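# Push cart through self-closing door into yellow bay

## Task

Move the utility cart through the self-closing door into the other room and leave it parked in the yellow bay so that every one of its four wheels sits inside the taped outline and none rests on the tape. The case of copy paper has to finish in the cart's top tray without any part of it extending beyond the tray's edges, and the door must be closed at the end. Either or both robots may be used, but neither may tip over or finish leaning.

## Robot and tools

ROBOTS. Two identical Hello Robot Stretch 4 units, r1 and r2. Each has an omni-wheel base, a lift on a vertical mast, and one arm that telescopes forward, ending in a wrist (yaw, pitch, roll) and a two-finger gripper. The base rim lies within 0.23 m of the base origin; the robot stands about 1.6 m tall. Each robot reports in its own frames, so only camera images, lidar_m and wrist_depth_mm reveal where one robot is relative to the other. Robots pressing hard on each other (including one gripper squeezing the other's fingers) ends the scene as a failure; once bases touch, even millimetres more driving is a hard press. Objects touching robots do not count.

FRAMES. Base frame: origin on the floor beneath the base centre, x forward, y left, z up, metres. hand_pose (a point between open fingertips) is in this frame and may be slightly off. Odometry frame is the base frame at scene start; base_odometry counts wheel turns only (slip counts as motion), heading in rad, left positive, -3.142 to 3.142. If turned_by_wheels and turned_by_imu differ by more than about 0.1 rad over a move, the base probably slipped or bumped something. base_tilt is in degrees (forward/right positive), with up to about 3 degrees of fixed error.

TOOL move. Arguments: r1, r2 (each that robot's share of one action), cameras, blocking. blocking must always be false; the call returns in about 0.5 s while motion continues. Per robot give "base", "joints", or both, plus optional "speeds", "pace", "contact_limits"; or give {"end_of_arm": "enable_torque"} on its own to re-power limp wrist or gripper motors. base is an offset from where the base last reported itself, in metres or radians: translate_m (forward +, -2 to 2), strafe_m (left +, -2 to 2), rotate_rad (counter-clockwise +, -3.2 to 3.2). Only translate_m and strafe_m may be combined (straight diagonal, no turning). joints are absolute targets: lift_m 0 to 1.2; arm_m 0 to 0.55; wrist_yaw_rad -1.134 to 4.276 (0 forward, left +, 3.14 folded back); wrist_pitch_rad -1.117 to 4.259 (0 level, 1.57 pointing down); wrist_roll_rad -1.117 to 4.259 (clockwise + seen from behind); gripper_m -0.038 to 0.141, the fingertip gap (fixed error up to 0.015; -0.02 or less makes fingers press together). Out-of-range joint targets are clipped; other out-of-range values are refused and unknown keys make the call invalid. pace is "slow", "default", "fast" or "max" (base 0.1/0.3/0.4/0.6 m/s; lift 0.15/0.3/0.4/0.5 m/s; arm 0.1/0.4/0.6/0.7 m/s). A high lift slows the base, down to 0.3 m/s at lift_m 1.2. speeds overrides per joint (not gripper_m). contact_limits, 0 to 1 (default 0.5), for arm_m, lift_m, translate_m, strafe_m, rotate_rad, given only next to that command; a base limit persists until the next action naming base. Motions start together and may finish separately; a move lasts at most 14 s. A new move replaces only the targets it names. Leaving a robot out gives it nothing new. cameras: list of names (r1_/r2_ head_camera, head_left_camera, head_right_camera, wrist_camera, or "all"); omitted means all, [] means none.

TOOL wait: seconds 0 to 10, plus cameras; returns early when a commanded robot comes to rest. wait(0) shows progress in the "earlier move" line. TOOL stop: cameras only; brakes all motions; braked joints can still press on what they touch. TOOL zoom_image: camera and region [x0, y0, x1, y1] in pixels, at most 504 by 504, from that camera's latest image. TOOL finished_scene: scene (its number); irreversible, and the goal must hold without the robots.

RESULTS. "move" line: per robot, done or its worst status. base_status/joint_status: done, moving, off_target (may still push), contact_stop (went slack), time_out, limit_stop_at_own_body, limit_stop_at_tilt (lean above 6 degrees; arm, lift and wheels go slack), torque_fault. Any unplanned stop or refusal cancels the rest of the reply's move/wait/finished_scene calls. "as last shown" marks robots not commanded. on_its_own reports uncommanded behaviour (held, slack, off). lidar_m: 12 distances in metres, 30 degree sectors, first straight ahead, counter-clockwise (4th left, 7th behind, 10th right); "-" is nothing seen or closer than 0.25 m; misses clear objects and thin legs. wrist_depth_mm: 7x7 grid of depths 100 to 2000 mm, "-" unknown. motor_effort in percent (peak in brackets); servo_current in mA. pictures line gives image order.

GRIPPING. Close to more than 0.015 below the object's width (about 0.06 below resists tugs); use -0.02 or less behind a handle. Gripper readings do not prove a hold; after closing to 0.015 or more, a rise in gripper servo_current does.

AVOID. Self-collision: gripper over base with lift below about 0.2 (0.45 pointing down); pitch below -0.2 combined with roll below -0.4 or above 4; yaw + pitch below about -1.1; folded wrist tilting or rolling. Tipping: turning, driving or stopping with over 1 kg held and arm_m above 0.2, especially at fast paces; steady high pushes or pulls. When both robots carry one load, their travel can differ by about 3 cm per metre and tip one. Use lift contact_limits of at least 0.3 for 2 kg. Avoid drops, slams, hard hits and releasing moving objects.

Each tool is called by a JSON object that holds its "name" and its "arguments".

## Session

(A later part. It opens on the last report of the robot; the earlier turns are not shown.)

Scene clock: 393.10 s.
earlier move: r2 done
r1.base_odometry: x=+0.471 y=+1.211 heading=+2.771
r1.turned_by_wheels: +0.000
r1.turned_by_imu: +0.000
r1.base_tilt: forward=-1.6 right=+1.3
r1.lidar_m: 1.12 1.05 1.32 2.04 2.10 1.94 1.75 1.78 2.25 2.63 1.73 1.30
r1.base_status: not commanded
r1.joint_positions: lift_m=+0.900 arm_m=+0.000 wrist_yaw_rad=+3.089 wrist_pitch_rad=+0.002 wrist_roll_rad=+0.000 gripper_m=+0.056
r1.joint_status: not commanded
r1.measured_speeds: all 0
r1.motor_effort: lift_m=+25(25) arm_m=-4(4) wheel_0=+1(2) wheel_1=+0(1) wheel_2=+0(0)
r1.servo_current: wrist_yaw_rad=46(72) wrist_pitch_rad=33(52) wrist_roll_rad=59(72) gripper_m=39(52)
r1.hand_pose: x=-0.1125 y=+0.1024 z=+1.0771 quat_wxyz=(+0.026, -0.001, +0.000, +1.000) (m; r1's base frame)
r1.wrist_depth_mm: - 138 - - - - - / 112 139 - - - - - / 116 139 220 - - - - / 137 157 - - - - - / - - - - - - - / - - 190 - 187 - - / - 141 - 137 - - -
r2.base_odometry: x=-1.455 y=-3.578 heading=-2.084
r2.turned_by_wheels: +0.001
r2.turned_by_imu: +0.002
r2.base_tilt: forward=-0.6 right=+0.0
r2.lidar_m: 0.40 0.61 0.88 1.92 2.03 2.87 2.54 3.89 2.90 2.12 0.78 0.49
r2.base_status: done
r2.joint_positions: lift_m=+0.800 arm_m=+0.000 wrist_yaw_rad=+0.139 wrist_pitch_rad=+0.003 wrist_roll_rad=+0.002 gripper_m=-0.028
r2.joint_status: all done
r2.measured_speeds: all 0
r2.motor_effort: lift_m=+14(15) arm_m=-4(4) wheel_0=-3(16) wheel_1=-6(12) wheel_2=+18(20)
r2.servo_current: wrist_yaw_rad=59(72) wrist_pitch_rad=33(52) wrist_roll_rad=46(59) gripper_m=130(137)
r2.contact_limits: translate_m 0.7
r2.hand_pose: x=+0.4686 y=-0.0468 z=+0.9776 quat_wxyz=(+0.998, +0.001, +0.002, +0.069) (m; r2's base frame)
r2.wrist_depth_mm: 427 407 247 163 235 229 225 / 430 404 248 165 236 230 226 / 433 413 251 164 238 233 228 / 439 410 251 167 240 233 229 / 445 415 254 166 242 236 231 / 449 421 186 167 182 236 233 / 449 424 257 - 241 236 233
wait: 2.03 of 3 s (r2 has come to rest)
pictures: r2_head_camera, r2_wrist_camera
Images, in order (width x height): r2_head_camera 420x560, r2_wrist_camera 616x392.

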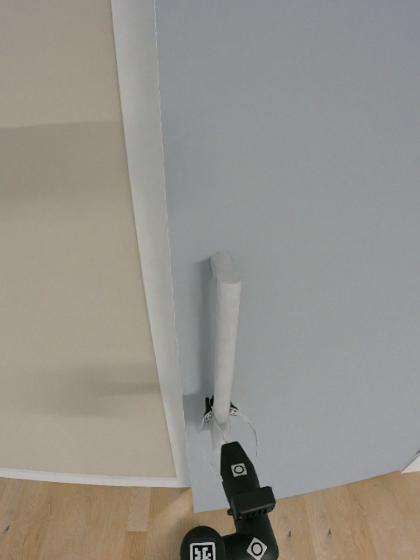

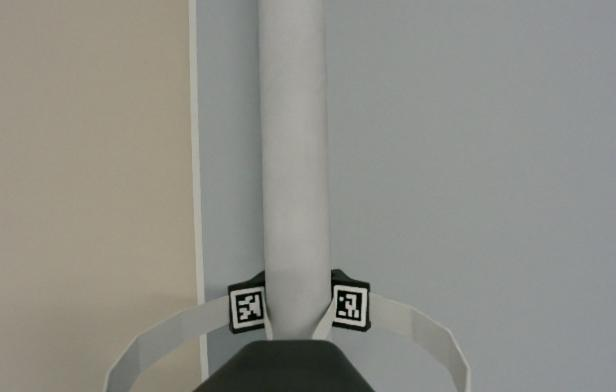

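{"name": "move", "arguments": {"blocking": false, "cameras": [], "r2": {"base": {"translate_m": -0.22, "strafe_m": -0.15}, "joints": {"wrist_yaw_rad": 0.393}, "speeds": {"wrist_yaw_rad": 0.09}, "pace": "slow", "contact_limits": {"translate_m": 0.7}}}}

{"name": "wait", "arguments": {"seconds": 5, "cameras": ["r2_head_camera"]}}

{"name": "move", "arguments": {"blocking": false, "cameras": [], "r2": {"base": {"translate_m": -0.1735, "strafe_m": -0.202}, "joints": {"wrist_yaw_rad": 0.654}, "speeds": {"wrist_yaw_rad": 0.09}, "pace": "slow", "contact_limits": {"translate_m": 0.7}}}}

{"name": "wait", "arguments": {"seconds": 5, "cameras": ["r2_head_camera", "r2_wrist_camera","r2_head_left_camera"]}}

Scene clock: 405.47 s.
move: r2 moving
r1: as last shown
r1.base_tilt: forward=-1.6 right=+1.2
r1.lidar_m: 1.11 1.02 1.33 2.04 2.07 1.93 1.73 1.75 2.25 2.65 1.75 1.31
r1.motor_effort: lift_m=+25(25) arm_m=-4(4) wheel_0=+2(2) wheel_1=+0(1) wheel_2=+0(0)
r1.servo_current: wrist_yaw_rad=59(59) wrist_pitch_rad=52(52) wrist_roll_rad=39(52) gripper_m=46(52)
r1.wrist_depth_mm: - 139 - - - - - / 112 138 - - - - - / 116 139 220 - - - - / 136 157 - - - - - / - - - - - - - / - - 189 - 187 - - / - 141 - 137 - - -
r2.base_odometry: x=-1.456 y=-3.564 heading=-2.083
r2.turned_by_wheels: +0.001
r2.turned_by_imu: +0.002
r2.base_tilt: forward=-0.6 right=+0.1
r2.lidar_m: 0.40 0.63 0.91 1.90 2.05 2.87 2.54 3.87 2.91 2.13 0.78 0.50
r2.base_status: translate_m moving; strafe_m moving
r2.joint_positions: lift_m=+0.800 arm_m=+0.000 wrist_yaw_rad=+0.175 wrist_pitch_rad=+0.003 wrist_roll_rad=+0.002 gripper_m=-0.028
r2.joint_status: wrist_yaw_rad moving
r2.measured_speeds: translate_m=-0.046 strafe_m=-0.031 rotate_rad=+0.000 lift_m=+0.000 arm_m=+0.000 wrist_yaw_rad=+0.087 wrist_pitch_rad=+0.000 wrist_roll_rad=+0.000
r2.motor_effort: lift_m=+14(15) arm_m=-4(4) wheel_0=+5(6) wheel_1=-12(12) wheel_2=+21(22)
r2.servo_current: wrist_yaw_rad=46(91) wrist_pitch_rad=39(46) wrist_roll_rad=46(59) gripper_m=130(130)
r2.contact_limits: translate_m 0.7
r2.hand_pose: x=+0.4701 y=-0.0360 z=+0.9776 quat_wxyz=(+0.996, +0.001, +0.002, +0.087) (m; r2's base frame)
r2.wrist_depth_mm: 452 421 249 162 234 228 222 / 455 424 250 163 236 229 224 / 459 430 251 164 237 229 225 / 459 433 253 167 239 231 227 / 469 436 255 167 240 234 228 / 466 439 187 167 179 233 230 / 473 445 410 - 242 233 231
pictures: none
No camera images: "cameras" was empty.

Scene clock: 408.80 s.
earlier move: r2 done
r1.base_odometry: x=+0.471 y=+1.211 heading=+2.771
r1.turned_by_wheels: +0.000
r1.turned_by_imu: +0.000
r1.base_tilt: forward=-1.6 right=+1.3
r1.lidar_m: 1.13 1.03 1.30 2.06 2.09 1.94 1.74 1.77 2.22 2.66 1.76 1.28
r1.base_status: not commanded
r1.joint_positions: lift_m=+0.900 arm_m=+0.000 wrist_yaw_rad=+3.089 wrist_pitch_rad=+0.002 wrist_roll_rad=+0.000 gripper_m=+0.056
r1.joint_status: not commanded
r1.measured_speeds: all 0
r1.motor_effort: lift_m=+25(25) arm_m=-4(4) wheel_0=+1(2) wheel_1=+0(1) wheel_2=+0(0)
r1.servo_current: wrist_yaw_rad=52(65) wrist_pitch_rad=39(52) wrist_roll_rad=46(72) gripper_m=46(52)
r1.hand_pose: x=-0.1125 y=+0.1024 z=+1.0771 quat_wxyz=(+0.026, -0.001, +0.000, +1.000) (m; r1's base frame)
r1.wrist_depth_mm: - 138 - - - - - / 112 139 - - - - - / 116 140 220 - - - - / 136 157 - - - - - / - - - - - - - / - - 190 - 187 - - / - 141 - 137 - - -
r2.base_odometry: x=-1.478 y=-3.313 heading=-2.081
r2.turned_by_wheels: +0.002
r2.turned_by_imu: +0.005
r2.base_tilt: forward=-0.6 right=+0.0
r2.lidar_m: 0.39 0.48 1.21 2.08 2.22 3.09 2.32 3.66 2.73 2.65 1.09 0.57
r2.base_status: done
r2.joint_positions: lift_m=+0.800 arm_m=+0.000 wrist_yaw_rad=+0.411 wrist_pitch_rad=+0.003 wrist_roll_rad=+0.002 gripper_m=-0.028
r2.joint_status: all done
r2.measured_speeds: all 0
r2.on_its_own: wrist_yaw_rad is at rest, and its servo_current (111 mA) is outside its rest range (0 to 104 mA)
r2.motor_effort: lift_m=+14(15) arm_m=-4(4) wheel_0=+19(22) wheel_1=-6(12) wheel_2=+20(23)
r2.servo_current: wrist_yaw_rad=111(124) wrist_pitch_rad=46(46) wrist_roll_rad=52(65) gripper_m=124(137)
r2.contact_limits: translate_m 0.7
r2.hand_pose: x=+0.4702 y=+0.0352 z=+0.9776 quat_wxyz=(+0.979, +0.001, +0.002, +0.204) (m; r2's base frame)
r2.wrist_depth_mm: - - 249 163 230 222 216 / - - 249 164 232 223 218 / - - 252 169 233 225 219 / - - 252 170 235 227 221 / - - 254 166 237 229 222 / - - 182 167 234 228 224 / - - 258 - 237 227 225
wait: 3.33 of 5 s (r2 has come to rest)
pictures: r2_head_camera
Images, in order (width x height): r2_head_camera 420x560.

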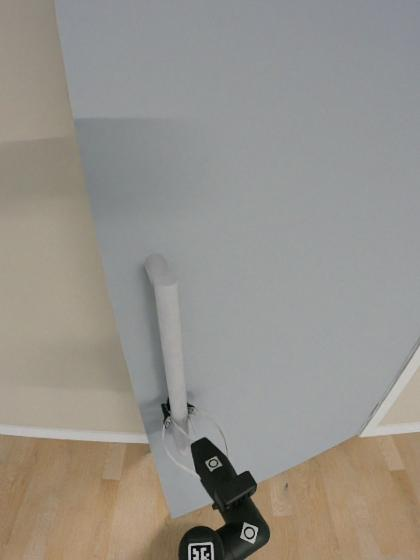

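Scene clock: 409.30 s.
move: r2 moving
r1: as last shown
r1.lidar_m: 1.14 1.03 1.32 2.04 2.08 1.91 1.74 1.76 2.24 2.65 1.74 1.30
r1.motor_effort: lift_m=+25(25) arm_m=-4(4) wheel_0=+2(2) wheel_1=+0(0) wheel_2=+0(0)
r1.servo_current: wrist_yaw_rad=52(72) wrist_pitch_rad=46(46) wrist_roll_rad=46(52) gripper_m=39(46)
r1.wrist_depth_mm: - 138 - - - - - / 112 139 - - - - - / 116 140 219 - - - - / 136 158 - - - - - / - - - - - - - / - - 190 - 187 - - / - 140 - 137 - - -
r2.base_odometry: x=-1.482 y=-3.301 heading=-2.079
r2.turned_by_wheels: +0.002
r2.turned_by_imu: +0.003
r2.base_tilt: forward=-0.6 right=+0.0
r2.lidar_m: 0.40 0.49 1.24 2.07 2.21 3.15 2.31 3.63 2.71 2.64 1.11 0.58
r2.base_status: translate_m moving; strafe_m moving
r2.joint_positions: lift_m=+0.800 arm_m=+0.000 wrist_yaw_rad=+0.447 wrist_pitch_rad=+0.003 wrist_roll_rad=+0.002 gripper_m=-0.028
r2.joint_status: wrist_yaw_rad moving
r2.measured_speeds: translate_m=-0.031 strafe_m=-0.038 rotate_rad=-0.001 lift_m=+0.000 arm_m=+0.000 wrist_yaw_rad=+0.091 wrist_pitch_rad=+0.000 wrist_roll_rad=+0.000
r2.motor_effort: lift_m=+14(15) arm_m=-4(4) wheel_0=+19(20) wheel_1=-7(10) wheel_2=+22(23)
r2.servo_current: wrist_yaw_rad=85(156) wrist_pitch_rad=46(46) wrist_roll_rad=52(59) gripper_m=130(130)
r2.contact_limits: translate_m 0.7
r2.hand_pose: x=+0.4688 y=+0.0457 z=+0.9776 quat_wxyz=(+0.975, +0.001, +0.002, +0.221) (m; r2's base frame)
r2.wrist_depth_mm: - - 249 167 229 221 214 / - - 250 166 232 223 215 / - - 253 167 233 224 216 / - - 254 167 234 225 218 / - - 256 167 236 224 220 / - - 181 167 181 226 220 / - - - - 237 225 221
pictures: none
No camera images: "cameras" was empty.

Scene clock: 413.60 s.
earlier move: r2 done
r1.base_odometry: x=+0.471 y=+1.211 heading=+2.771
r1.turned_by_wheels: +0.000
r1.turned_by_imu: +0.000
r1.base_tilt: forward=-1.6 right=+1.3
r1.lidar_m: 1.15 1.04 1.31 2.05 2.08 1.94 1.73 1.76 2.23 2.65 1.78 1.31
r1.base_status: not commanded
r1.joint_positions: lift_m=+0.900 arm_m=+0.000 wrist_yaw_rad=+3.089 wrist_pitch_rad=+0.002 wrist_roll_rad=+0.000 gripper_m=+0.056
r1.joint_status: not commanded
r1.measured_speeds: all 0
r1.motor_effort: lift_m=+24(25) arm_m=-4(4) wheel_0=+2(2) wheel_1=-1(1) wheel_2=+0(0)
r1.servo_current: wrist_yaw_rad=59(72) wrist_pitch_rad=46(52) wrist_roll_rad=39(65) gripper_m=46(52)
r1.hand_pose: x=-0.1125 y=+0.1024 z=+1.0771 quat_wxyz=(+0.026, -0.001, +0.000, +1.000) (m; r1's base frame)
r1.wrist_depth_mm: - 138 - - - - - / 112 139 - - - - - / 116 139 220 - - - - / 136 158 - - - - - / - - - - - - - / - - 190 - 187 - - / - 141 - 137 - - -
r2.base_odometry: x=-1.570 y=-3.064 heading=-2.079
r2.turned_by_wheels: -0.001
r2.turned_by_imu: +0.189
r2.base_tilt: forward=-0.6 right=+0.0
r2.lidar_m: 0.40 0.42 1.71 2.28 2.62 2.29 2.21 2.91 2.46 1.89 1.04 0.55
r2.base_status: done
r2.joint_positions: lift_m=+0.800 arm_m=+0.000 wrist_yaw_rad=+0.672 wrist_pitch_rad=+0.003 wrist_roll_rad=+0.002 gripper_m=-0.029
r2.joint_status: all done
r2.measured_speeds: translate_m=+0.000 strafe_m=+0.000 rotate_rad=-0.001 lift_m=+0.000 arm_m=+0.000 wrist_yaw_rad=+0.000 wrist_pitch_rad=+0.000 wrist_roll_rad=+0.000
r2.on_its_own: wrist_yaw_rad is at rest, and its servo_current (111 mA) is outside its rest range (0 to 104 mA)
r2.motor_effort: lift_m=+15(15) arm_m=-3(4) wheel_0=+12(30) wheel_1=-1(12) wheel_2=+11(26)
r2.servo_current: wrist_yaw_rad=111(156) wrist_pitch_rad=39(52) wrist_roll_rad=46(65) gripper_m=104(130)
r2.contact_limits: translate_m 0.7
r2.hand_pose: x=+0.4510 y=+0.1113 z=+0.9776 quat_wxyz=(+0.944, +0.001, +0.002, +0.330) (m; r2's base frame)
r2.wrist_depth_mm: - - 263 167 217 199 - / - - 265 163 219 199 186 / - - 267 167 220 201 187 / - - - 167 222 202 188 / - - - 168 224 203 187 / - - 182 168 181 204 190 / - 1983 1808 - 223 196 190
wait: 4.30 of 5 s (r2 has come to rest)
pictures: r2_head_camera, r2_head_left_camera, r2_wrist_camera
Images, in order (width x height): r2_head_camera 420x560, r2_head_left_camera 420x672, r2_wrist_camera 616x392.

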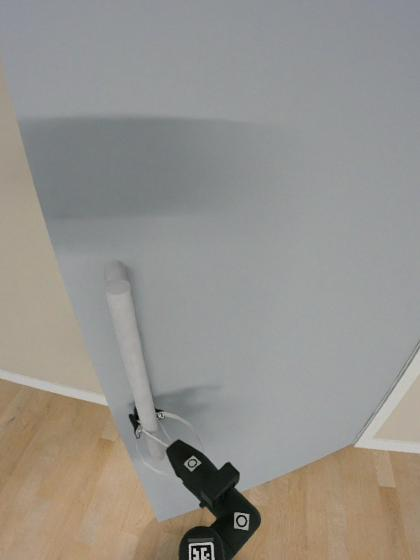

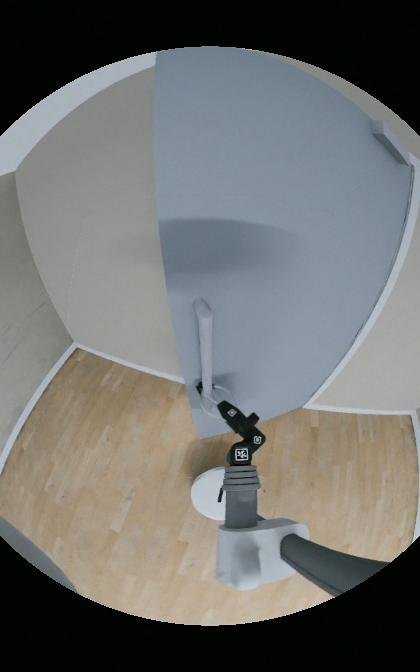

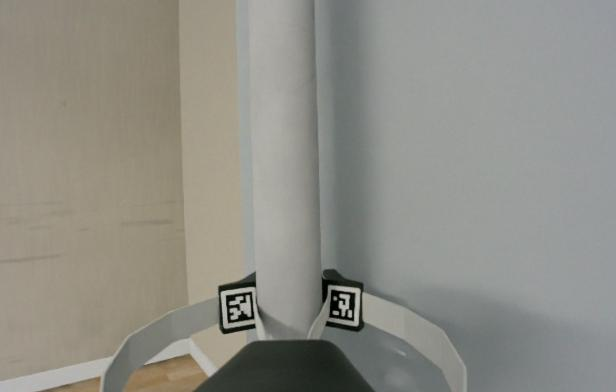

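{"name": "move", "arguments": {"blocking": false, "cameras": [], "r2": {"base": {"translate_m": -0.15, "strafe_m": -0.07}, "pace": "slow", "contact_limits": {"translate_m": 0.7}}}}

{"name": "wait", "arguments": {"seconds": 5, "cameras": ["r2_head_camera", "r2_wrist_camera","r2_head_left_camera"]}}

Scene clock: 433.30 s.
move: r2 moving
r1: as last shown
r1.lidar_m: 1.16 1.04 1.31 2.04 2.06 1.93 1.73 1.77 2.25 2.66 1.77 1.31
r1.motor_effort: lift_m=+25(25) arm_m=-4(4) wheel_0=+2(2) wheel_1=+0(1) wheel_2=+0(0)
r1.servo_current: wrist_yaw_rad=52(72) wrist_pitch_rad=39(46) wrist_roll_rad=65(65) gripper_m=39(46)
r1.wrist_depth_mm: - 138 - - - - - / 112 139 - - - - - / 116 139 219 - - - - / 136 158 - - - - - / - - - - - - - / - - 190 - 187 - - / - 140 - 137 - - -
r2.base_odometry: x=-1.569 y=-3.050 heading=-2.078
r2.turned_by_wheels: +0.002
r2.turned_by_imu: +0.003
r2.base_tilt: forward=-0.7 right=+0.1
r2.lidar_m: 0.38 0.45 1.81 2.30 2.62 2.27 2.18 2.91 2.47 1.93 1.07 0.55
r2.base_status: translate_m moving; strafe_m moving
r2.joint_positions: lift_m=+0.800 arm_m=+0.000 wrist_yaw_rad=+0.672 wrist_pitch_rad=+0.003 wrist_roll_rad=+0.002 gripper_m=-0.029
r2.joint_status: not commanded
r2.measured_speeds: translate_m=-0.049 strafe_m=-0.023 rotate_rad=+0.000 lift_m=+0.000 arm_m=+0.000 wrist_yaw_rad=+0.000 wrist_pitch_rad=+0.000 wrist_roll_rad=+0.000
r2.motor_effort: lift_m=+15(15) arm_m=-3(4) wheel_0=+6(11) wheel_1=-8(11) wheel_2=+20(24)
r2.servo_current: wrist_yaw_rad=104(117) wrist_pitch_rad=39(46) wrist_roll_rad=39(59) gripper_m=104(111)
r2.contact_limits: translate_m 0.7
r2.hand_pose: x=+0.4510 y=+0.1113 z=+0.9776 quat_wxyz=(+0.944, +0.001, +0.002, +0.330) (m; r2's base frame)
r2.wrist_depth_mm: - - 264 166 218 198 186 / - - - 163 220 199 187 / - - - 167 220 201 188 / - - - 167 222 202 189 / - - - 167 225 204 - / - - 183 168 182 205 191 / - 1983 1808 - 225 197 192
pictures: none
No camera images: "cameras" was empty.

Scene clock: 435.63 s.
earlier move: r2 done
r1.base_odometry: x=+0.471 y=+1.211 heading=+2.771
r1.turned_by_wheels: +0.000
r1.turned_by_imu: +0.000
r1.base_tilt: forward=-1.6 right=+1.2
r1.lidar_m: 1.17 1.06 1.31 2.05 2.08 1.95 1.72 1.77 2.24 2.65 1.74 1.30
r1.base_status: not commanded
r1.joint_positions: lift_m=+0.900 arm_m=+0.000 wrist_yaw_rad=+3.089 wrist_pitch_rad=+0.002 wrist_roll_rad=+0.000 gripper_m=+0.056
r1.joint_status: not commanded
r1.measured_speeds: all 0
r1.motor_effort: lift_m=+25(25) arm_m=-4(4) wheel_0=+2(2) wheel_1=+0(1) wheel_2=+0(0)
r1.servo_current: wrist_yaw_rad=65(72) wrist_pitch_rad=46(52) wrist_roll_rad=59(72) gripper_m=39(46)
r1.hand_pose: x=-0.1125 y=+0.1024 z=+1.0771 quat_wxyz=(+0.026, -0.001, +0.000, +1.000) (m; r1's base frame)
r1.wrist_depth_mm: - 138 - - - - - / 112 139 - - - - - / 116 140 220 - - - - / 137 157 - - - - - / - - - - - - - / - - 190 - 187 - - / - 141 - 137 - - -
r2.base_odometry: x=-1.558 y=-2.899 heading=-2.078
r2.turned_by_wheels: +0.000
r2.turned_by_imu: +0.011
r2.base_tilt: forward=-0.7 right=+0.0
r2.lidar_m: 0.38 0.40 2.04 2.39 2.76 2.11 2.09 2.77 2.36 2.14 1.21 0.63
r2.base_status: done
r2.joint_positions: lift_m=+0.800 arm_m=+0.000 wrist_yaw_rad=+0.672 wrist_pitch_rad=+0.003 wrist_roll_rad=+0.002 gripper_m=-0.029
r2.joint_status: not commanded
r2.measured_speeds: all 0
r2.motor_effort: lift_m=+15(15) arm_m=-3(4) wheel_0=+6(13) wheel_1=-5(11) wheel_2=+17(26)
r2.servo_current: wrist_yaw_rad=85(117) wrist_pitch_rad=39(52) wrist_roll_rad=46(59) gripper_m=98(111)
r2.contact_limits: translate_m 0.7
r2.hand_pose: x=+0.4510 y=+0.1113 z=+0.9776 quat_wxyz=(+0.944, +0.001, +0.002, +0.330) (m; r2's base frame)
r2.wrist_depth_mm: - - 259 165 224 212 202 / - - 262 165 227 213 - / - - 264 165 229 214 204 / - - - 167 230 216 206 / - - - 167 231 216 206 / - - 186 168 181 218 208 / - 1983 1808 - 233 212 208
wait: 2.33 of 5 s (r2 has come to rest)
pictures: r2_head_camera, r2_head_left_camera, r2_wrist_camera
Images, in order (width x height): r2_head_camera 420x560, r2_head_left_camera 420x672, r2_wrist_camera 616x392.

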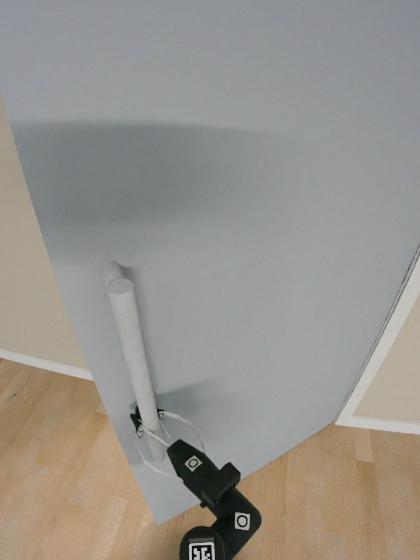

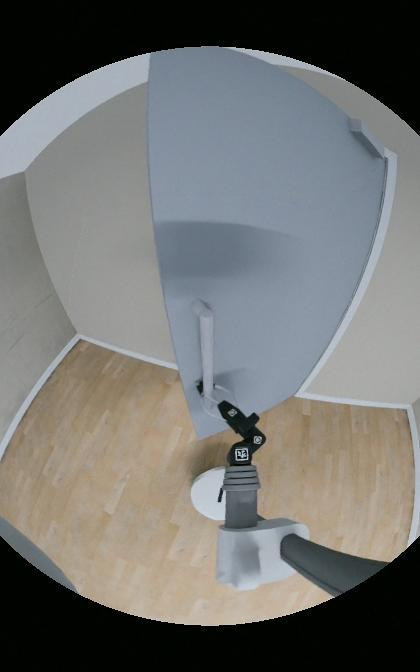

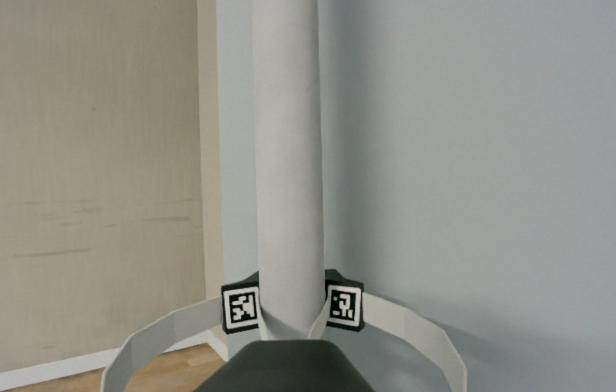

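{"name": "move", "arguments": {"blocking": false, "cameras": [], "r2": {"base": {"translate_m": -0.1545, "strafe_m": -0.19}, "joints": {"wrist_yaw_rad": 0.838}, "speeds": {"wrist_yaw_rad": 0.06}, "pace": "slow", "contact_limits": {"translate_m": 0.7}}}}

{"name": "wait", "arguments": {"seconds": 5, "cameras": ["r2_wrist_camera","r2_head_left_camera"]}}

Scene clock: 451.47 s.
move: r2 moving
r1: as last shown
r1.base_tilt: forward=-1.6 right=+1.3
r1.lidar_m: 1.18 1.01 1.30 2.05 2.09 1.92 1.74 1.79 2.24 2.64 1.76 1.31
r1.servo_current: wrist_yaw_rad=59(59) wrist_pitch_rad=46(52) wrist_roll_rad=39(65) gripper_m=46(46)
r1.wrist_depth_mm: - 138 - - - - - / 112 139 - - - - - / 116 139 220 - - - - / 137 158 - - - - - / - - - - - - - / - - 191 - 187 - - / - 141 - 137 - - -
r2.base_odometry: x=-1.563 y=-2.887 heading=-2.076
r2.turned_by_wheels: +0.002
r2.turned_by_imu: +0.002
r2.base_tilt: forward=-0.6 right=+0.0
r2.lidar_m: 0.38 0.40 2.05 2.41 2.77 2.07 2.06 2.73 2.35 2.12 1.20 0.62
r2.base_status: translate_m moving; strafe_m moving
r2.joint_positions: lift_m=+0.800 arm_m=+0.000 wrist_yaw_rad=+0.689 wrist_pitch_rad=+0.003 wrist_roll_rad=+0.002 gripper_m=-0.029
r2.joint_status: wrist_yaw_rad moving
r2.measured_speeds: translate_m=-0.031 strafe_m=-0.039 rotate_rad=+0.001 lift_m=+0.000 arm_m=+0.000 wrist_yaw_rad=+0.061 wrist_pitch_rad=+0.000 wrist_roll_rad=+0.000
r2.motor_effort: lift_m=+15(15) arm_m=-4(4) wheel_0=+13(16) wheel_1=-10(10) wheel_2=+19(21)
r2.servo_current: wrist_yaw_rad=78(124) wrist_pitch_rad=39(46) wrist_roll_rad=46(52) gripper_m=98(104)
r2.contact_limits: translate_m 0.7
r2.hand_pose: x=+0.4490 y=+0.1160 z=+0.9776 quat_wxyz=(+0.941, +0.000, +0.002, +0.338) (m; r2's base frame)
r2.wrist_depth_mm: - - 260 164 224 210 202 / - - - 165 227 213 204 / - - - 166 228 213 204 / - - - 166 230 215 205 / - - - 167 230 215 206 / - - 187 169 180 217 207 / - - 1863 - 231 213 208
pictures: none
No camera images: "cameras" was empty.

Scene clock: 454.67 s.
earlier move: r2 done
r1.base_odometry: x=+0.471 y=+1.211 heading=+2.771
r1.turned_by_wheels: +0.000
r1.turned_by_imu: +0.000
r1.base_tilt: forward=-1.6 right=+1.3
r1.lidar_m: 1.20 1.03 1.30 2.05 2.07 1.93 1.75 1.76 2.20 2.65 1.73 1.31
r1.base_status: not commanded
r1.joint_positions: lift_m=+0.900 arm_m=+0.000 wrist_yaw_rad=+3.089 wrist_pitch_rad=+0.002 wrist_roll_rad=+0.000 gripper_m=+0.056
r1.joint_status: not commanded
r1.measured_speeds: all 0
r1.motor_effort: lift_m=+25(25) arm_m=-4(4) wheel_0=+1(2) wheel_1=+0(1) wheel_2=+0(0)
r1.servo_current: wrist_yaw_rad=39(72) wrist_pitch_rad=46(52) wrist_roll_rad=52(72) gripper_m=39(46)
r1.hand_pose: x=-0.1125 y=+0.1024 z=+1.0771 quat_wxyz=(+0.026, -0.001, +0.000, +1.000) (m; r1's base frame)
r1.wrist_depth_mm: - 138 - - - - - / 112 139 - - - - - / 116 139 220 - - - - / 136 157 - - - - - / - - - - - - - / - - 190 - 187 - - / - 140 - 137 - - -
r2.base_odometry: x=-1.649 y=-2.672 heading=-2.075
r2.turned_by_wheels: +0.001
r2.turned_by_imu: +0.033
r2.base_tilt: forward=-0.7 right=+0.0
r2.lidar_m: 0.49 0.40 2.35 2.62 3.08 1.97 4.18 2.46 2.14 2.13 1.29 0.75
r2.base_status: done
r2.joint_positions: lift_m=+0.800 arm_m=+0.000 wrist_yaw_rad=+0.857 wrist_pitch_rad=+0.003 wrist_roll_rad=+0.002 gripper_m=-0.029
r2.joint_status: all done
r2.measured_speeds: all 0
r2.motor_effort: lift_m=+15(15) arm_m=+2(4) wheel_0=+23(28) wheel_1=-1(10) wheel_2=+16(21)
r2.servo_current: wrist_yaw_rad=104(150) wrist_pitch_rad=39(52) wrist_roll_rad=52(59) gripper_m=104(111)
r2.contact_limits: translate_m 0.7
r2.hand_pose: x=+0.4257 y=+0.1608 z=+0.9776 quat_wxyz=(+0.910, +0.000, +0.002, +0.416) (m; r2's base frame)
r2.wrist_depth_mm: - - 258 175 224 210 200 / - - 259 165 225 211 202 / - - 262 172 226 211 202 / - - 265 172 229 213 203 / - - 265 171 229 214 204 / - - 181 167 224 216 206 / - 1921 1983 - 229 212 206
wait: 3.20 of 5 s (r2 has come to rest)
pictures: r2_head_left_camera, r2_wrist_camera
Images, in order (width x height): r2_head_left_camera 420x672, r2_wrist_camera 616x392.

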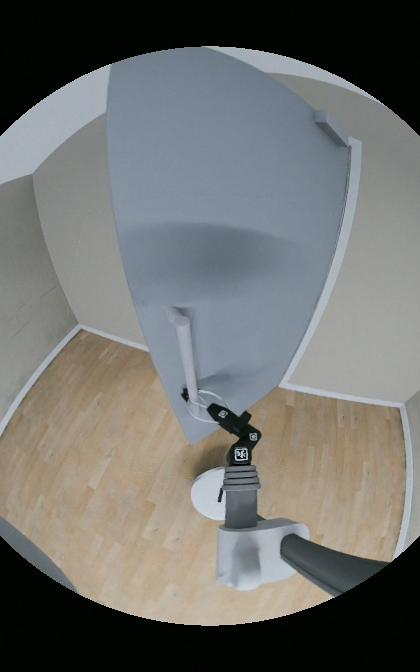

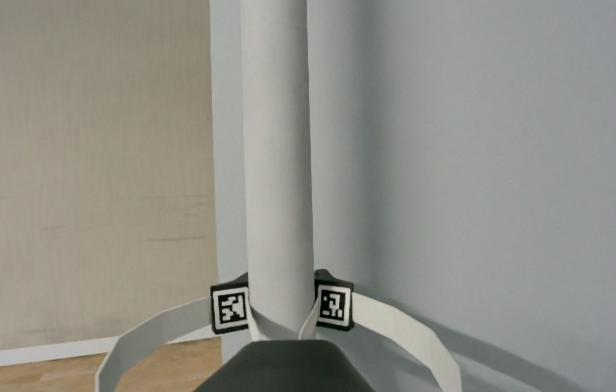

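{"name": "move", "arguments": {"blocking": false, "cameras": [], "r2": {"base": {"translate_m": -0.139, "strafe_m": -0.237}, "joints": {"wrist_yaw_rad": 1.03}, "speeds": {"wrist_yaw_rad": 0.06}, "pace": "slow", "contact_limits": {"translate_m": 0.7}}}}

{"name": "wait", "arguments": {"seconds": 5, "cameras": ["r2_wrist_camera","r2_head_left_camera"]}}

Scene clock: 462.27 s.
move: r2 moving
r1: as last shown
r1.lidar_m: 1.19 1.05 1.27 2.05 2.09 1.92 1.74 1.78 2.21 2.65 1.74 1.29
r1.servo_current: wrist_yaw_rad=39(78) wrist_pitch_rad=39(46) wrist_roll_rad=33(46) gripper_m=39(46)
r1.wrist_depth_mm: - 138 - - - - - / 112 139 - - - - - / 116 139 220 - - - - / 136 157 - - - - - / - - - - - - - / - - 190 - 188 - - / - 140 - 137 - - -
r2.base_odometry: x=-1.656 y=-2.662 heading=-2.072
r2.turned_by_wheels: +0.003
r2.turned_by_imu: +0.005
r2.base_tilt: forward=-0.7 right=+0.0
r2.lidar_m: 0.46 0.37 2.36 2.64 3.09 1.98 4.14 2.43 2.10 2.15 1.28 0.77
r2.base_status: translate_m moving; strafe_m moving
r2.joint_positions: lift_m=+0.800 arm_m=+0.000 wrist_yaw_rad=+0.880 wrist_pitch_rad=+0.003 wrist_roll_rad=+0.002 gripper_m=-0.029
r2.joint_status: wrist_yaw_rad moving
r2.measured_speeds: translate_m=-0.024 strafe_m=-0.041 rotate_rad=-0.001 lift_m=+0.000 arm_m=+0.000 wrist_yaw_rad=+0.061 wrist_pitch_rad=+0.000 wrist_roll_rad=+0.000
r2.motor_effort: lift_m=+15(15) arm_m=+4(4) wheel_0=+21(25) wheel_1=-7(8) wheel_2=+18(19)
r2.servo_current: wrist_yaw_rad=65(104) wrist_pitch_rad=46(46) wrist_roll_rad=46(59) gripper_m=104(104)
r2.contact_limits: translate_m 0.7
r2.hand_pose: x=+0.4220 y=+0.1666 z=+0.9776 quat_wxyz=(+0.905, +0.000, +0.002, +0.426) (m; r2's base frame)
r2.wrist_depth_mm: - - - 164 223 208 199 / - - 260 164 224 210 200 / - - 263 170 226 211 201 / - - 264 169 227 212 202 / - - - 169 229 214 203 / - - 186 170 223 215 205 / - - 1983 - 229 211 206
pictures: none
No camera images: "cameras" was empty.

Scene clock: 465.80 s.
earlier move: r2 off_target
r1.base_odometry: x=+0.471 y=+1.211 heading=+2.771
r1.turned_by_wheels: +0.000
r1.turned_by_imu: +0.000
r1.base_tilt: forward=-1.6 right=+1.3
r1.lidar_m: 1.20 1.04 1.30 2.05 2.09 1.93 1.75 1.76 2.22 2.65 1.77 1.31
r1.base_status: not commanded
r1.joint_positions: lift_m=+0.900 arm_m=+0.000 wrist_yaw_rad=+3.089 wrist_pitch_rad=+0.002 wrist_roll_rad=+0.000 gripper_m=+0.056
r1.joint_status: not commanded
r1.measured_speeds: all 0
r1.motor_effort: lift_m=+25(25) arm_m=-4(4) wheel_0=+2(2) wheel_1=+0(1) wheel_2=+0(0)
r1.servo_current: wrist_yaw_rad=39(78) wrist_pitch_rad=39(52) wrist_roll_rad=39(78) gripper_m=39(46)
r1.hand_pose: x=-0.1125 y=+0.1024 z=+1.0771 quat_wxyz=(+0.026, -0.001, +0.000, +1.000) (m; r1's base frame)
r1.wrist_depth_mm: - 138 - - - - - / 112 139 - - - - - / 116 139 220 - - - - / 136 158 - - - - - / - - - - - - - / - - 190 - 187 - - / - 140 - 137 - - -
r2.base_odometry: x=-1.790 y=-2.437 heading=-2.072
r2.turned_by_wheels: +0.000
r2.turned_by_imu: +0.010
r2.base_tilt: forward=-0.7 right=+0.0
r2.lidar_m: 0.52 0.36 2.52 2.90 3.41 1.97 3.64 2.14 1.86 1.88 1.36 1.08
r2.base_status: done
r2.joint_positions: lift_m=+0.800 arm_m=+0.000 wrist_yaw_rad=+1.051 wrist_pitch_rad=+0.003 wrist_roll_rad=+0.002 gripper_m=-0.029
r2.joint_status: wrist_yaw_rad off_target (ended at +1.051, target +1.030)
r2.measured_speeds: all 0
r2.on_its_own: wrist_yaw_rad is at rest, and its servo_current (130 mA) is outside its rest range (0 to 104 mA)
r2.motor_effort: lift_m=+15(15) arm_m=+4(4) wheel_0=+23(33) wheel_1=+0(9) wheel_2=+13(20)
r2.servo_current: wrist_yaw_rad=130(182) wrist_pitch_rad=46(46) wrist_roll_rad=52(65) gripper_m=104(111)
r2.contact_limits: translate_m 0.7
r2.hand_pose: x=+0.3900 y=+0.2069 z=+0.9776 quat_wxyz=(+0.865, +0.000, +0.002, +0.502) (m; r2's base frame)
r2.wrist_depth_mm: - - 252 233 225 214 206 / - - 255 167 229 215 207 / - - 256 236 229 218 209 / - - 258 236 231 217 211 / - - 260 177 231 220 211 / - - 179 168 228 220 213 / - 1921 1863 - 232 218 214
wait: 3.53 of 5 s (r2 has come to rest)
pictures: r2_head_left_camera, r2_wrist_camera
Images, in order (width x height): r2_head_left_camera 420x672, r2_wrist_camera 616x392.

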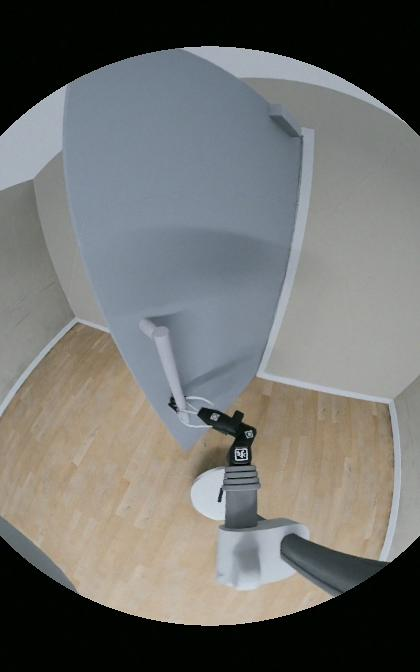

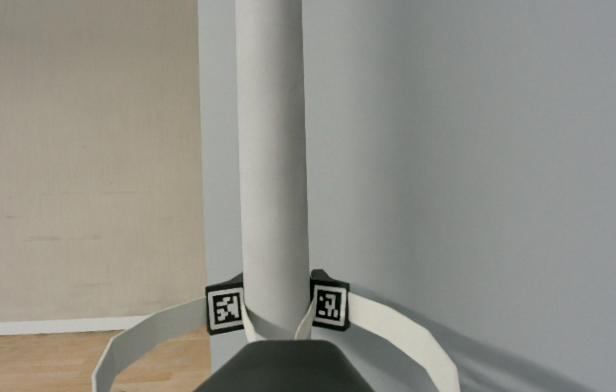

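{"name": "move", "arguments": {"blocking": false, "cameras": [], "r2": {"base": {"translate_m": -0.078, "strafe_m": -0.248}, "joints": {"wrist_yaw_rad": 1.19}, "speeds": {"wrist_yaw_rad": 0.05}, "pace": "slow", "contact_limits": {"translate_m": 0.7}}}}

{"name": "wait", "arguments": {"seconds": 5, "cameras": ["r2_wrist_camera","r2_head_left_camera","r1_head_left_camera"]}}

Scene clock: 472.43 s.
move: r2 moving
r1: as last shown
r1.lidar_m: 1.20 1.03 1.30 2.04 2.07 1.93 1.74 1.77 2.21 2.64 1.74 1.28
r1.motor_effort: lift_m=+24(25) arm_m=-4(4) wheel_0=+1(2) wheel_1=+0(0) wheel_2=+0(0)
r1.servo_current: wrist_yaw_rad=33(46) wrist_pitch_rad=46(46) wrist_roll_rad=39(72) gripper_m=46(46)
r1.wrist_depth_mm: - 138 - - - - - / 112 139 - - - - - / 116 139 220 - - - - / 137 157 - - - - - / - - - - - - - / - - 190 - 187 - - / - 140 - 136 - - -
r2.base_odometry: x=-1.799 y=-2.427 heading=-2.069
r2.turned_by_wheels: +0.003
r2.turned_by_imu: +0.003
r2.base_tilt: forward=-0.7 right=+0.0
r2.lidar_m: 0.52 0.37 2.55 2.89 3.43 1.98 3.61 2.12 1.85 1.86 1.32 1.11
r2.base_status: translate_m moving; strafe_m moving
r2.joint_positions: lift_m=+0.800 arm_m=+0.000 wrist_yaw_rad=+1.071 wrist_pitch_rad=+0.003 wrist_roll_rad=+0.002 gripper_m=-0.029
r2.joint_status: wrist_yaw_rad moving
r2.measured_speeds: translate_m=-0.014 strafe_m=-0.047 rotate_rad=+0.000 lift_m=+0.000 arm_m=+0.000 wrist_yaw_rad=+0.051 wrist_pitch_rad=+0.000 wrist_roll_rad=+0.000
r2.motor_effort: lift_m=+15(15) arm_m=+4(4) wheel_0=+25(27) wheel_1=-3(5) wheel_2=+13(14)
r2.servo_current: wrist_yaw_rad=98(130) wrist_pitch_rad=46(46) wrist_roll_rad=39(59) gripper_m=98(111)
r2.contact_limits: translate_m 0.7
r2.hand_pose: x=+0.3859 y=+0.2111 z=+0.9776 quat_wxyz=(+0.860, +0.000, +0.002, +0.510) (m; r2's base frame)
r2.wrist_depth_mm: - - 253 232 225 214 205 / - - 256 165 229 215 - / - - 258 235 229 217 208 / - - 258 174 230 217 209 / - - 262 173 231 220 211 / - - 182 173 228 220 211 / - 1921 1808 - 231 218 213
pictures: none
No camera images: "cameras" was empty.

Scene clock: 475.80 s.
earlier move: r2 done
r1.base_odometry: x=+0.471 y=+1.211 heading=+2.771
r1.turned_by_wheels: +0.000
r1.turned_by_imu: +0.000
r1.base_tilt: forward=-1.6 right=+1.3
r1.lidar_m: 1.31 1.03 1.30 2.05 2.07 1.92 1.74 1.75 2.21 2.64 1.76 1.29
r1.base_status: not commanded
r1.joint_positions: lift_m=+0.900 arm_m=+0.000 wrist_yaw_rad=+3.089 wrist_pitch_rad=+0.002 wrist_roll_rad=+0.000 gripper_m=+0.056
r1.joint_status: not commanded
r1.measured_speeds: all 0
r1.motor_effort: lift_m=+25(25) arm_m=-4(4) wheel_0=+1(2) wheel_1=+0(1) wheel_2=+0(0)
r1.servo_current: wrist_yaw_rad=39(65) wrist_pitch_rad=46(52) wrist_roll_rad=46(72) gripper_m=46(52)
r1.hand_pose: x=-0.1125 y=+0.1024 z=+1.0771 quat_wxyz=(+0.026, -0.001, +0.000, +1.000) (m; r1's base frame)
r1.wrist_depth_mm: - 138 - - - - - / 112 139 - - - - - / 116 140 220 - - - - / 136 157 - - - - - / - - - - - - - / - - 191 - 187 - - / - 140 - 137 - - -
r2.base_odometry: x=-1.970 y=-2.250 heading=-2.070
r2.turned_by_wheels: +0.000
r2.turned_by_imu: +0.010
r2.base_tilt: forward=-0.7 right=+0.0
r2.lidar_m: 0.60 0.37 0.37 3.16 2.34 2.07 3.07 1.84 1.61 1.61 1.35 1.17
r2.base_status: done
r2.joint_positions: lift_m=+0.800 arm_m=+0.000 wrist_yaw_rad=+1.210 wrist_pitch_rad=+0.003 wrist_roll_rad=+0.002 gripper_m=-0.029
r2.joint_status: all done
r2.measured_speeds: all 0
r2.on_its_own: wrist_yaw_rad is at rest, and its servo_current (117 mA) is outside its rest range (0 to 104 mA)
r2.motor_effort: lift_m=+15(15) arm_m=+4(4) wheel_0=+22(31) wheel_1=+2(6) wheel_2=+8(15)
r2.servo_current: wrist_yaw_rad=117(208) wrist_pitch_rad=39(46) wrist_roll_rad=52(65) gripper_m=104(111)
r2.contact_limits: translate_m 0.7
r2.hand_pose: x=+0.3546 y=+0.2389 z=+0.9776 quat_wxyz=(+0.823, +0.000, +0.002, +0.569) (m; r2's base frame)
r2.wrist_depth_mm: - - 246 234 230 223 216 / - - 248 236 229 223 218 / - - 249 236 233 224 220 / - - 251 238 233 226 221 / - - 252 204 236 227 222 / - - 177 168 233 228 223 / - 1983 257 - 236 228 224
wait: 3.37 of 5 s (r2 has come to rest)
pictures: r1_head_left_camera, r2_head_left_camera, r2_wrist_camera
Images, in order (width x height): r1_head_left_camera 420x672, r2_head_left_camera 420x672, r2_wrist_camera 616x392.

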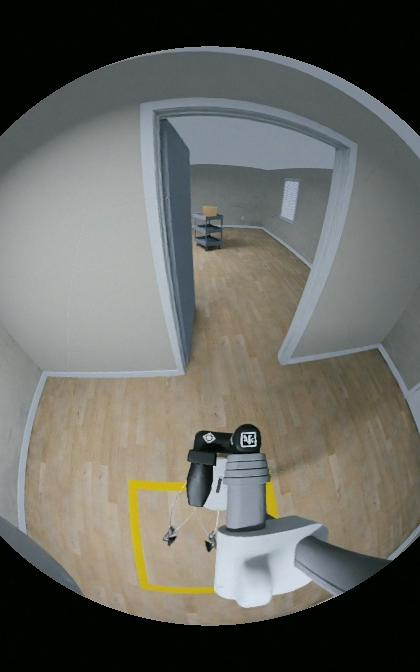

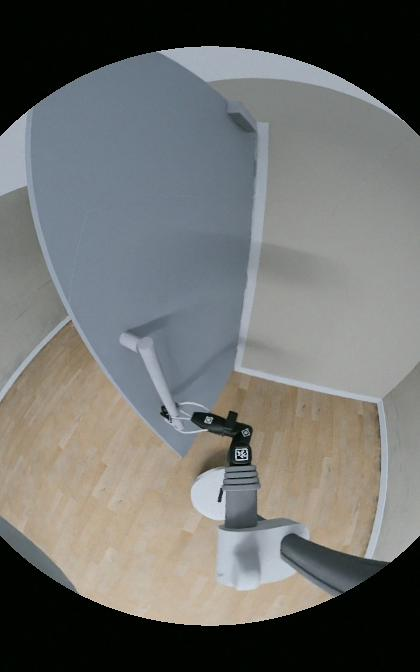

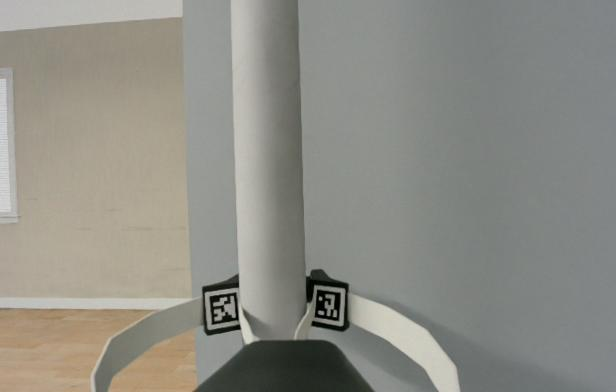

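{"name": "move", "arguments": {"blocking": false, "r2": {"base":{"translate_m":-0.02,"strafe_m":-0.231},"joints":{"wrist_yaw_rad":1.35},"speeds":{"wrist_yaw_rad":0.05},"pace":"slow","contact_limits":{"translate_m":0.7}}, "cameras": []}}

{"name": "wait", "arguments": {"seconds": 5, "cameras": ["r1_head_camera","r2_head_camera","r2_wrist_camera","r2_head_left_camera"]}}

Scene clock: 510.97 s.
move: r2 moving
r1: as last shown
r1.base_tilt: forward=-1.6 right=+1.2
r1.lidar_m: 1.32 1.03 1.32 2.05 2.09 1.92 1.74 1.77 2.22 2.65 1.75 1.31
r1.servo_current: wrist_yaw_rad=52(72) wrist_pitch_rad=39(46) wrist_roll_rad=65(65) gripper_m=39(46)
r1.wrist_depth_mm: - 138 - - - - - / 112 139 - - - - - / 116 139 220 - - - - / 136 158 - - - - - / - - - - - - - / - - 190 - 189 - - / - 141 - 137 - - -
r2.base_odometry: x=-1.982 y=-2.242 heading=-2.067
r2.turned_by_wheels: +0.002
r2.turned_by_imu: +0.003
r2.base_tilt: forward=-0.7 right=+0.1
r2.lidar_m: 0.61 0.35 0.42 3.16 2.30 2.06 3.03 1.77 1.60 1.62 1.32 1.17
r2.base_status: translate_m moving; strafe_m moving
r2.joint_positions: lift_m=+0.800 arm_m=+0.000 wrist_yaw_rad=+1.230 wrist_pitch_rad=+0.003 wrist_roll_rad=+0.002 gripper_m=-0.029
r2.joint_status: wrist_yaw_rad moving
r2.measured_speeds: translate_m=-0.004 strafe_m=-0.053 rotate_rad=+0.000 lift_m=+0.000 arm_m=+0.000 wrist_yaw_rad=+0.051 wrist_pitch_rad=+0.000 wrist_roll_rad=+0.000
r2.motor_effort: lift_m=+15(15) arm_m=+4(4) wheel_0=+23(26) wheel_1=-2(2) wheel_2=+9(10)
r2.servo_current: wrist_yaw_rad=98(143) wrist_pitch_rad=46(46) wrist_roll_rad=46(52) gripper_m=98(104)
r2.contact_limits: translate_m 0.7
r2.hand_pose: x=+0.3497 y=+0.2426 z=+0.9776 quat_wxyz=(+0.817, +0.000, +0.002, +0.577) (m; r2's base frame)
r2.wrist_depth_mm: - - 248 166 229 221 216 / - - 250 235 231 223 216 / - - 250 236 233 224 218 / - - 252 238 233 226 220 / - - 253 176 235 227 222 / - - 179 167 233 228 221 / - 1921 257 - 236 227 223
pictures: none
No camera images: "cameras" was empty.

Scene clock: 513.97 s.
earlier move: r2 done
r1.base_odometry: x=+0.471 y=+1.211 heading=+2.771
r1.turned_by_wheels: +0.000
r1.turned_by_imu: +0.000
r1.base_tilt: forward=-1.6 right=+1.3
r1.lidar_m: 4.26 1.04 1.31 2.05 2.06 1.94 1.75 1.75 2.25 2.64 1.72 1.30
r1.base_status: not commanded
r1.joint_positions: lift_m=+0.900 arm_m=+0.000 wrist_yaw_rad=+3.089 wrist_pitch_rad=+0.002 wrist_roll_rad=+0.000 gripper_m=+0.056
r1.joint_status: not commanded
r1.measured_speeds: all 0
r1.motor_effort: lift_m=+25(25) arm_m=-4(4) wheel_0=+2(2) wheel_1=+0(1) wheel_2=+0(0)
r1.servo_current: wrist_yaw_rad=46(72) wrist_pitch_rad=46(52) wrist_roll_rad=46(72) gripper_m=46(46)
r1.hand_pose: x=-0.1125 y=+0.1024 z=+1.0771 quat_wxyz=(+0.026, -0.001, +0.000, +1.000) (m; r1's base frame)
r1.wrist_depth_mm: - 138 - - - - - / 112 139 - - - - - / 116 139 220 - - - - / 137 157 - - - - - / - - - - - - - / - - 190 - 187 - - / - 141 - 137 - - -
r2.base_odometry: x=-2.163 y=-2.122 heading=-2.068
r2.turned_by_wheels: +0.000
r2.turned_by_imu: +0.014
r2.base_tilt: forward=-0.7 right=+0.0
r2.lidar_m: 0.77 0.33 0.37 3.37 2.24 2.18 2.56 1.57 1.39 1.41 1.29 1.10
r2.base_status: done
r2.joint_positions: lift_m=+0.800 arm_m=+0.000 wrist_yaw_rad=+1.364 wrist_pitch_rad=+0.003 wrist_roll_rad=+0.002 gripper_m=-0.029
r2.joint_status: all done
r2.measured_speeds: all 0
r2.motor_effort: lift_m=+15(15) arm_m=+4(4) wheel_0=+17(30) wheel_1=+1(3) wheel_2=+7(12)
r2.servo_current: wrist_yaw_rad=91(182) wrist_pitch_rad=46(52) wrist_roll_rad=39(65) gripper_m=104(111)
r2.contact_limits: translate_m 0.7
r2.hand_pose: x=+0.3156 y=+0.2643 z=+0.9776 quat_wxyz=(+0.776, +0.000, +0.002, +0.630) (m; r2's base frame)
r2.wrist_depth_mm: - - 244 236 235 230 226 / - - 245 238 236 231 227 / - - 247 173 237 232 229 / - - 248 173 238 235 230 / - - 249 172 240 235 230 / - - 181 167 239 236 233 / - 1983 252 - 241 236 235
wait: 3.00 of 5 s (r2 has come to rest)
pictures: r1_head_camera, r2_head_camera, r2_head_left_camera, r2_wrist_camera
Images, in order (width x height): r1_head_camera 420x560, r2_head_camera 420x560, r2_head_left_camera 420x672, r2_wrist_camera 616x392.

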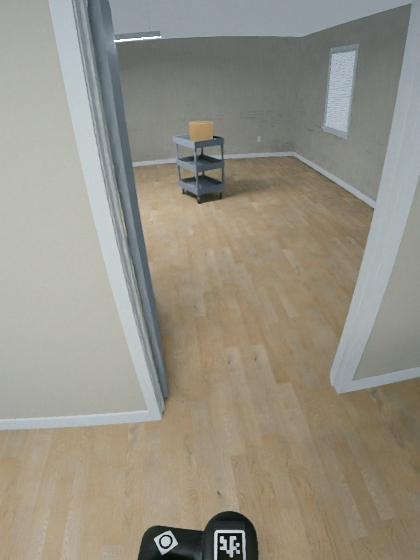

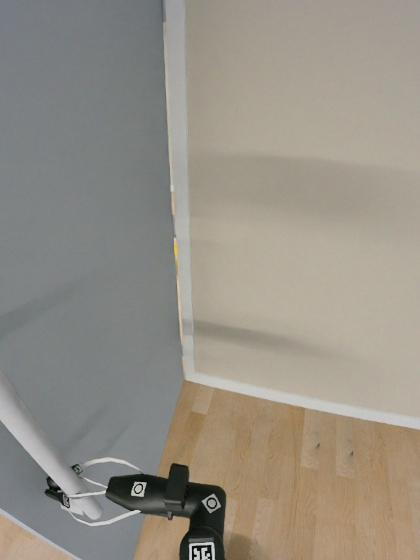

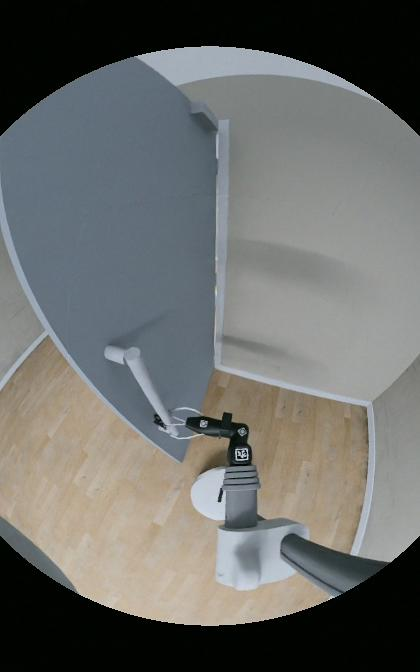

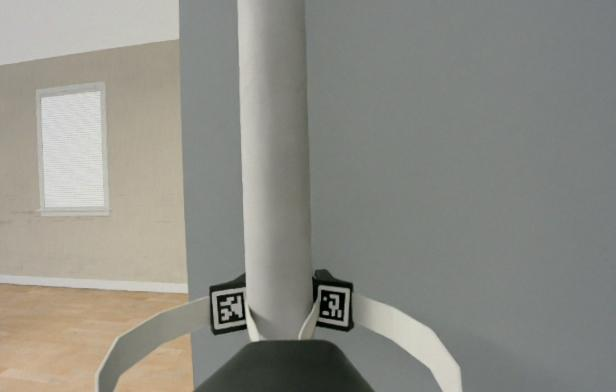

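{"name": "move", "arguments": {"blocking": false, "r1": {"base":{"rotate_rad":3.1416},"joints":{"lift_m":0.68},"pace":"fast"}, "cameras": []}}

{"name": "wait", "arguments": {"seconds": 5, "cameras": ["r1_head_camera","r1_head_left_camera","r1_head_right_camera"]}}

Scene clock: 538.87 s.
move: r1 moving
r1.base_odometry: x=+0.471 y=+1.211 heading=+3.010
r1.turned_by_wheels: +0.239
r1.turned_by_imu: +0.240
r1.base_tilt: forward=-1.6 right=+1.3
r1.lidar_m: 1.01 1.12 1.63 2.05 2.23 1.77 1.74 1.89 2.71 2.67 1.31 1.31
r1.base_status: rotate_rad moving
r1.joint_positions: lift_m=+0.837 arm_m=+0.000 wrist_yaw_rad=+3.089 wrist_pitch_rad=+0.002 wrist_roll_rad=+0.000 gripper_m=+0.056
r1.joint_status: lift_m moving
r1.measured_speeds: translate_m=+0.000 strafe_m=+0.002 rotate_rad=+0.925 lift_m=-0.243 arm_m=+0.000 wrist_yaw_rad=+0.000 wrist_pitch_rad=+0.000 wrist_roll_rad=+0.000
r1.motor_effort: lift_m=+11(21) arm_m=-4(4) wheel_0=-7(8) wheel_1=-7(8) wheel_2=-6(7)
r1.servo_current: wrist_yaw_rad=65(65) wrist_pitch_rad=46(46) wrist_roll_rad=39(59) gripper_m=46(46)
r1.hand_pose: x=-0.1125 y=+0.1024 z=+1.0149 quat_wxyz=(+0.026, -0.001, +0.000, +1.000) (m; r1's base frame)
r1.wrist_depth_mm: 137 138 - - - - - / 113 139 - - - - - / 118 140 229 - - - - / 137 161 - - - - - / - - - - - - - / - - 190 - 187 - - / - 141 - 136 - - -
r2: as last shown
r2.turned_by_imu: +0.000
r2.base_tilt: forward=-0.7 right=+0.1
r2.lidar_m: 0.75 0.34 0.38 3.38 2.21 2.21 2.57 1.59 1.39 1.39 1.28 1.12
r2.motor_effort: lift_m=+15(15) arm_m=+4(4) wheel_0=+17(17) wheel_1=+1(1) wheel_2=+8(8)
r2.servo_current: wrist_yaw_rad=85(98) wrist_pitch_rad=39(46) wrist_roll_rad=59(59) gripper_m=104(104)
r2.contact_limits: translate_m 0.7
r2.wrist_depth_mm: - - 244 236 236 229 228 / - - 246 237 236 231 228 / - - 247 174 236 234 229 / - - 248 172 239 235 229 / - - 248 171 240 235 231 / - - 181 166 238 236 234 / - 1983 253 - 242 236 234
pictures: none
No camera images: "cameras" was empty.

Scene clock: 541.30 s.
earlier move: r1 done
r1.base_odometry: x=+0.471 y=+1.212 heading=-0.372
r1.turned_by_wheels: +2.902
r1.turned_by_imu: +2.917
r1.base_tilt: forward=-1.6 right=+1.3
r1.lidar_m: 1.73 1.76 2.16 2.61 1.80 1.32 - 1.02 1.28 2.04 2.07 1.95
r1.base_status: done
r1.joint_positions: lift_m=+0.680 arm_m=+0.000 wrist_yaw_rad=+3.089 wrist_pitch_rad=+0.002 wrist_roll_rad=+0.000 gripper_m=+0.056
r1.joint_status: all done
r1.measured_speeds: all 0
r1.motor_effort: lift_m=+13(21) arm_m=-4(4) wheel_0=-4(10) wheel_1=-2(8) wheel_2=-2(9)
r1.servo_current: wrist_yaw_rad=46(72) wrist_pitch_rad=39(52) wrist_roll_rad=59(72) gripper_m=39(46)
r1.hand_pose: x=-0.1125 y=+0.1024 z=+0.8581 quat_wxyz=(+0.026, -0.001, +0.000, +1.000) (m; r1's base frame)
r1.wrist_depth_mm: 136 139 - - - - - / 113 139 - - - - - / 117 139 272 - - - - / 137 162 - - - - - / 1042 - - - - - - / - 1160 194 - 187 - - / - 1042 1921 153 - - -
r2.base_odometry: x=-2.163 y=-2.122 heading=-2.068
r2.turned_by_wheels: +0.000
r2.turned_by_imu: +0.000
r2.base_tilt: forward=-0.7 right=+0.0
r2.lidar_m: 0.77 0.35 0.36 3.37 2.21 2.19 2.54 1.55 1.39 1.40 1.27 1.13
r2.base_status: not commanded
r2.joint_positions: lift_m=+0.800 arm_m=+0.000 wrist_yaw_rad=+1.364 wrist_pitch_rad=+0.003 wrist_roll_rad=+0.002 gripper_m=-0.029
r2.joint_status: not commanded
r2.measured_speeds: all 0
r2.motor_effort: lift_m=+15(15) arm_m=+4(4) wheel_0=+16(17) wheel_1=+1(1) wheel_2=+8(8)
r2.servo_current: wrist_yaw_rad=72(98) wrist_pitch_rad=46(52) wrist_roll_rad=46(59) gripper_m=104(111)
r2.contact_limits: translate_m 0.7
r2.hand_pose: x=+0.3156 y=+0.2643 z=+0.9776 quat_wxyz=(+0.776, +0.000, +0.002, +0.630) (m; r2's base frame)
r2.wrist_depth_mm: - - 243 236 235 231 227 / - - 246 238 236 231 228 / - - 246 173 236 232 229 / - - 248 173 238 233 230 / - - 249 172 240 234 232 / - - 182 166 239 236 233 / - 1921 253 - 242 236 234
wait: 2.43 of 5 s (r1 has come to rest)
pictures: r1_head_camera, r1_head_left_camera, r1_head_right_camera
Images, in order (width x height): r1_head_camera 420x560, r1_head_left_camera 420x672, r1_head_right_camera 420x672.

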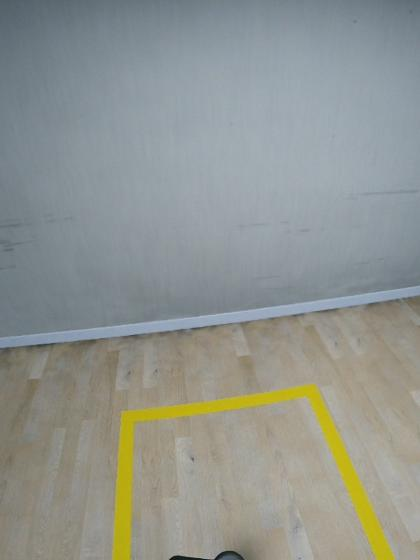

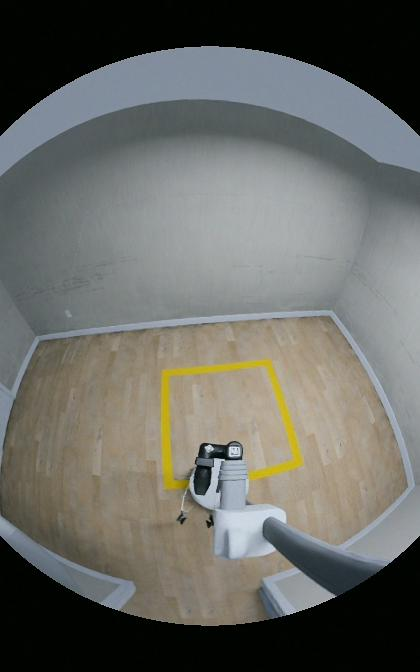

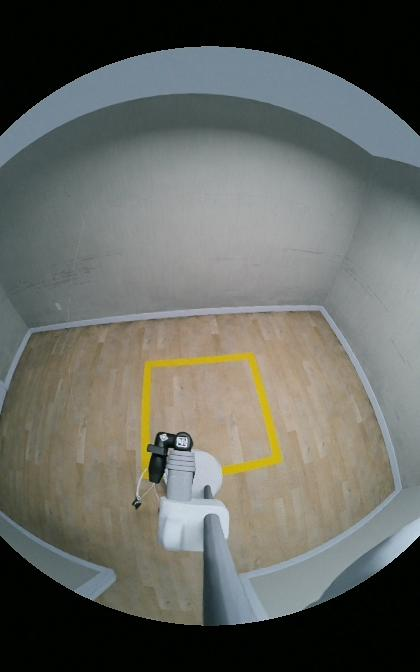

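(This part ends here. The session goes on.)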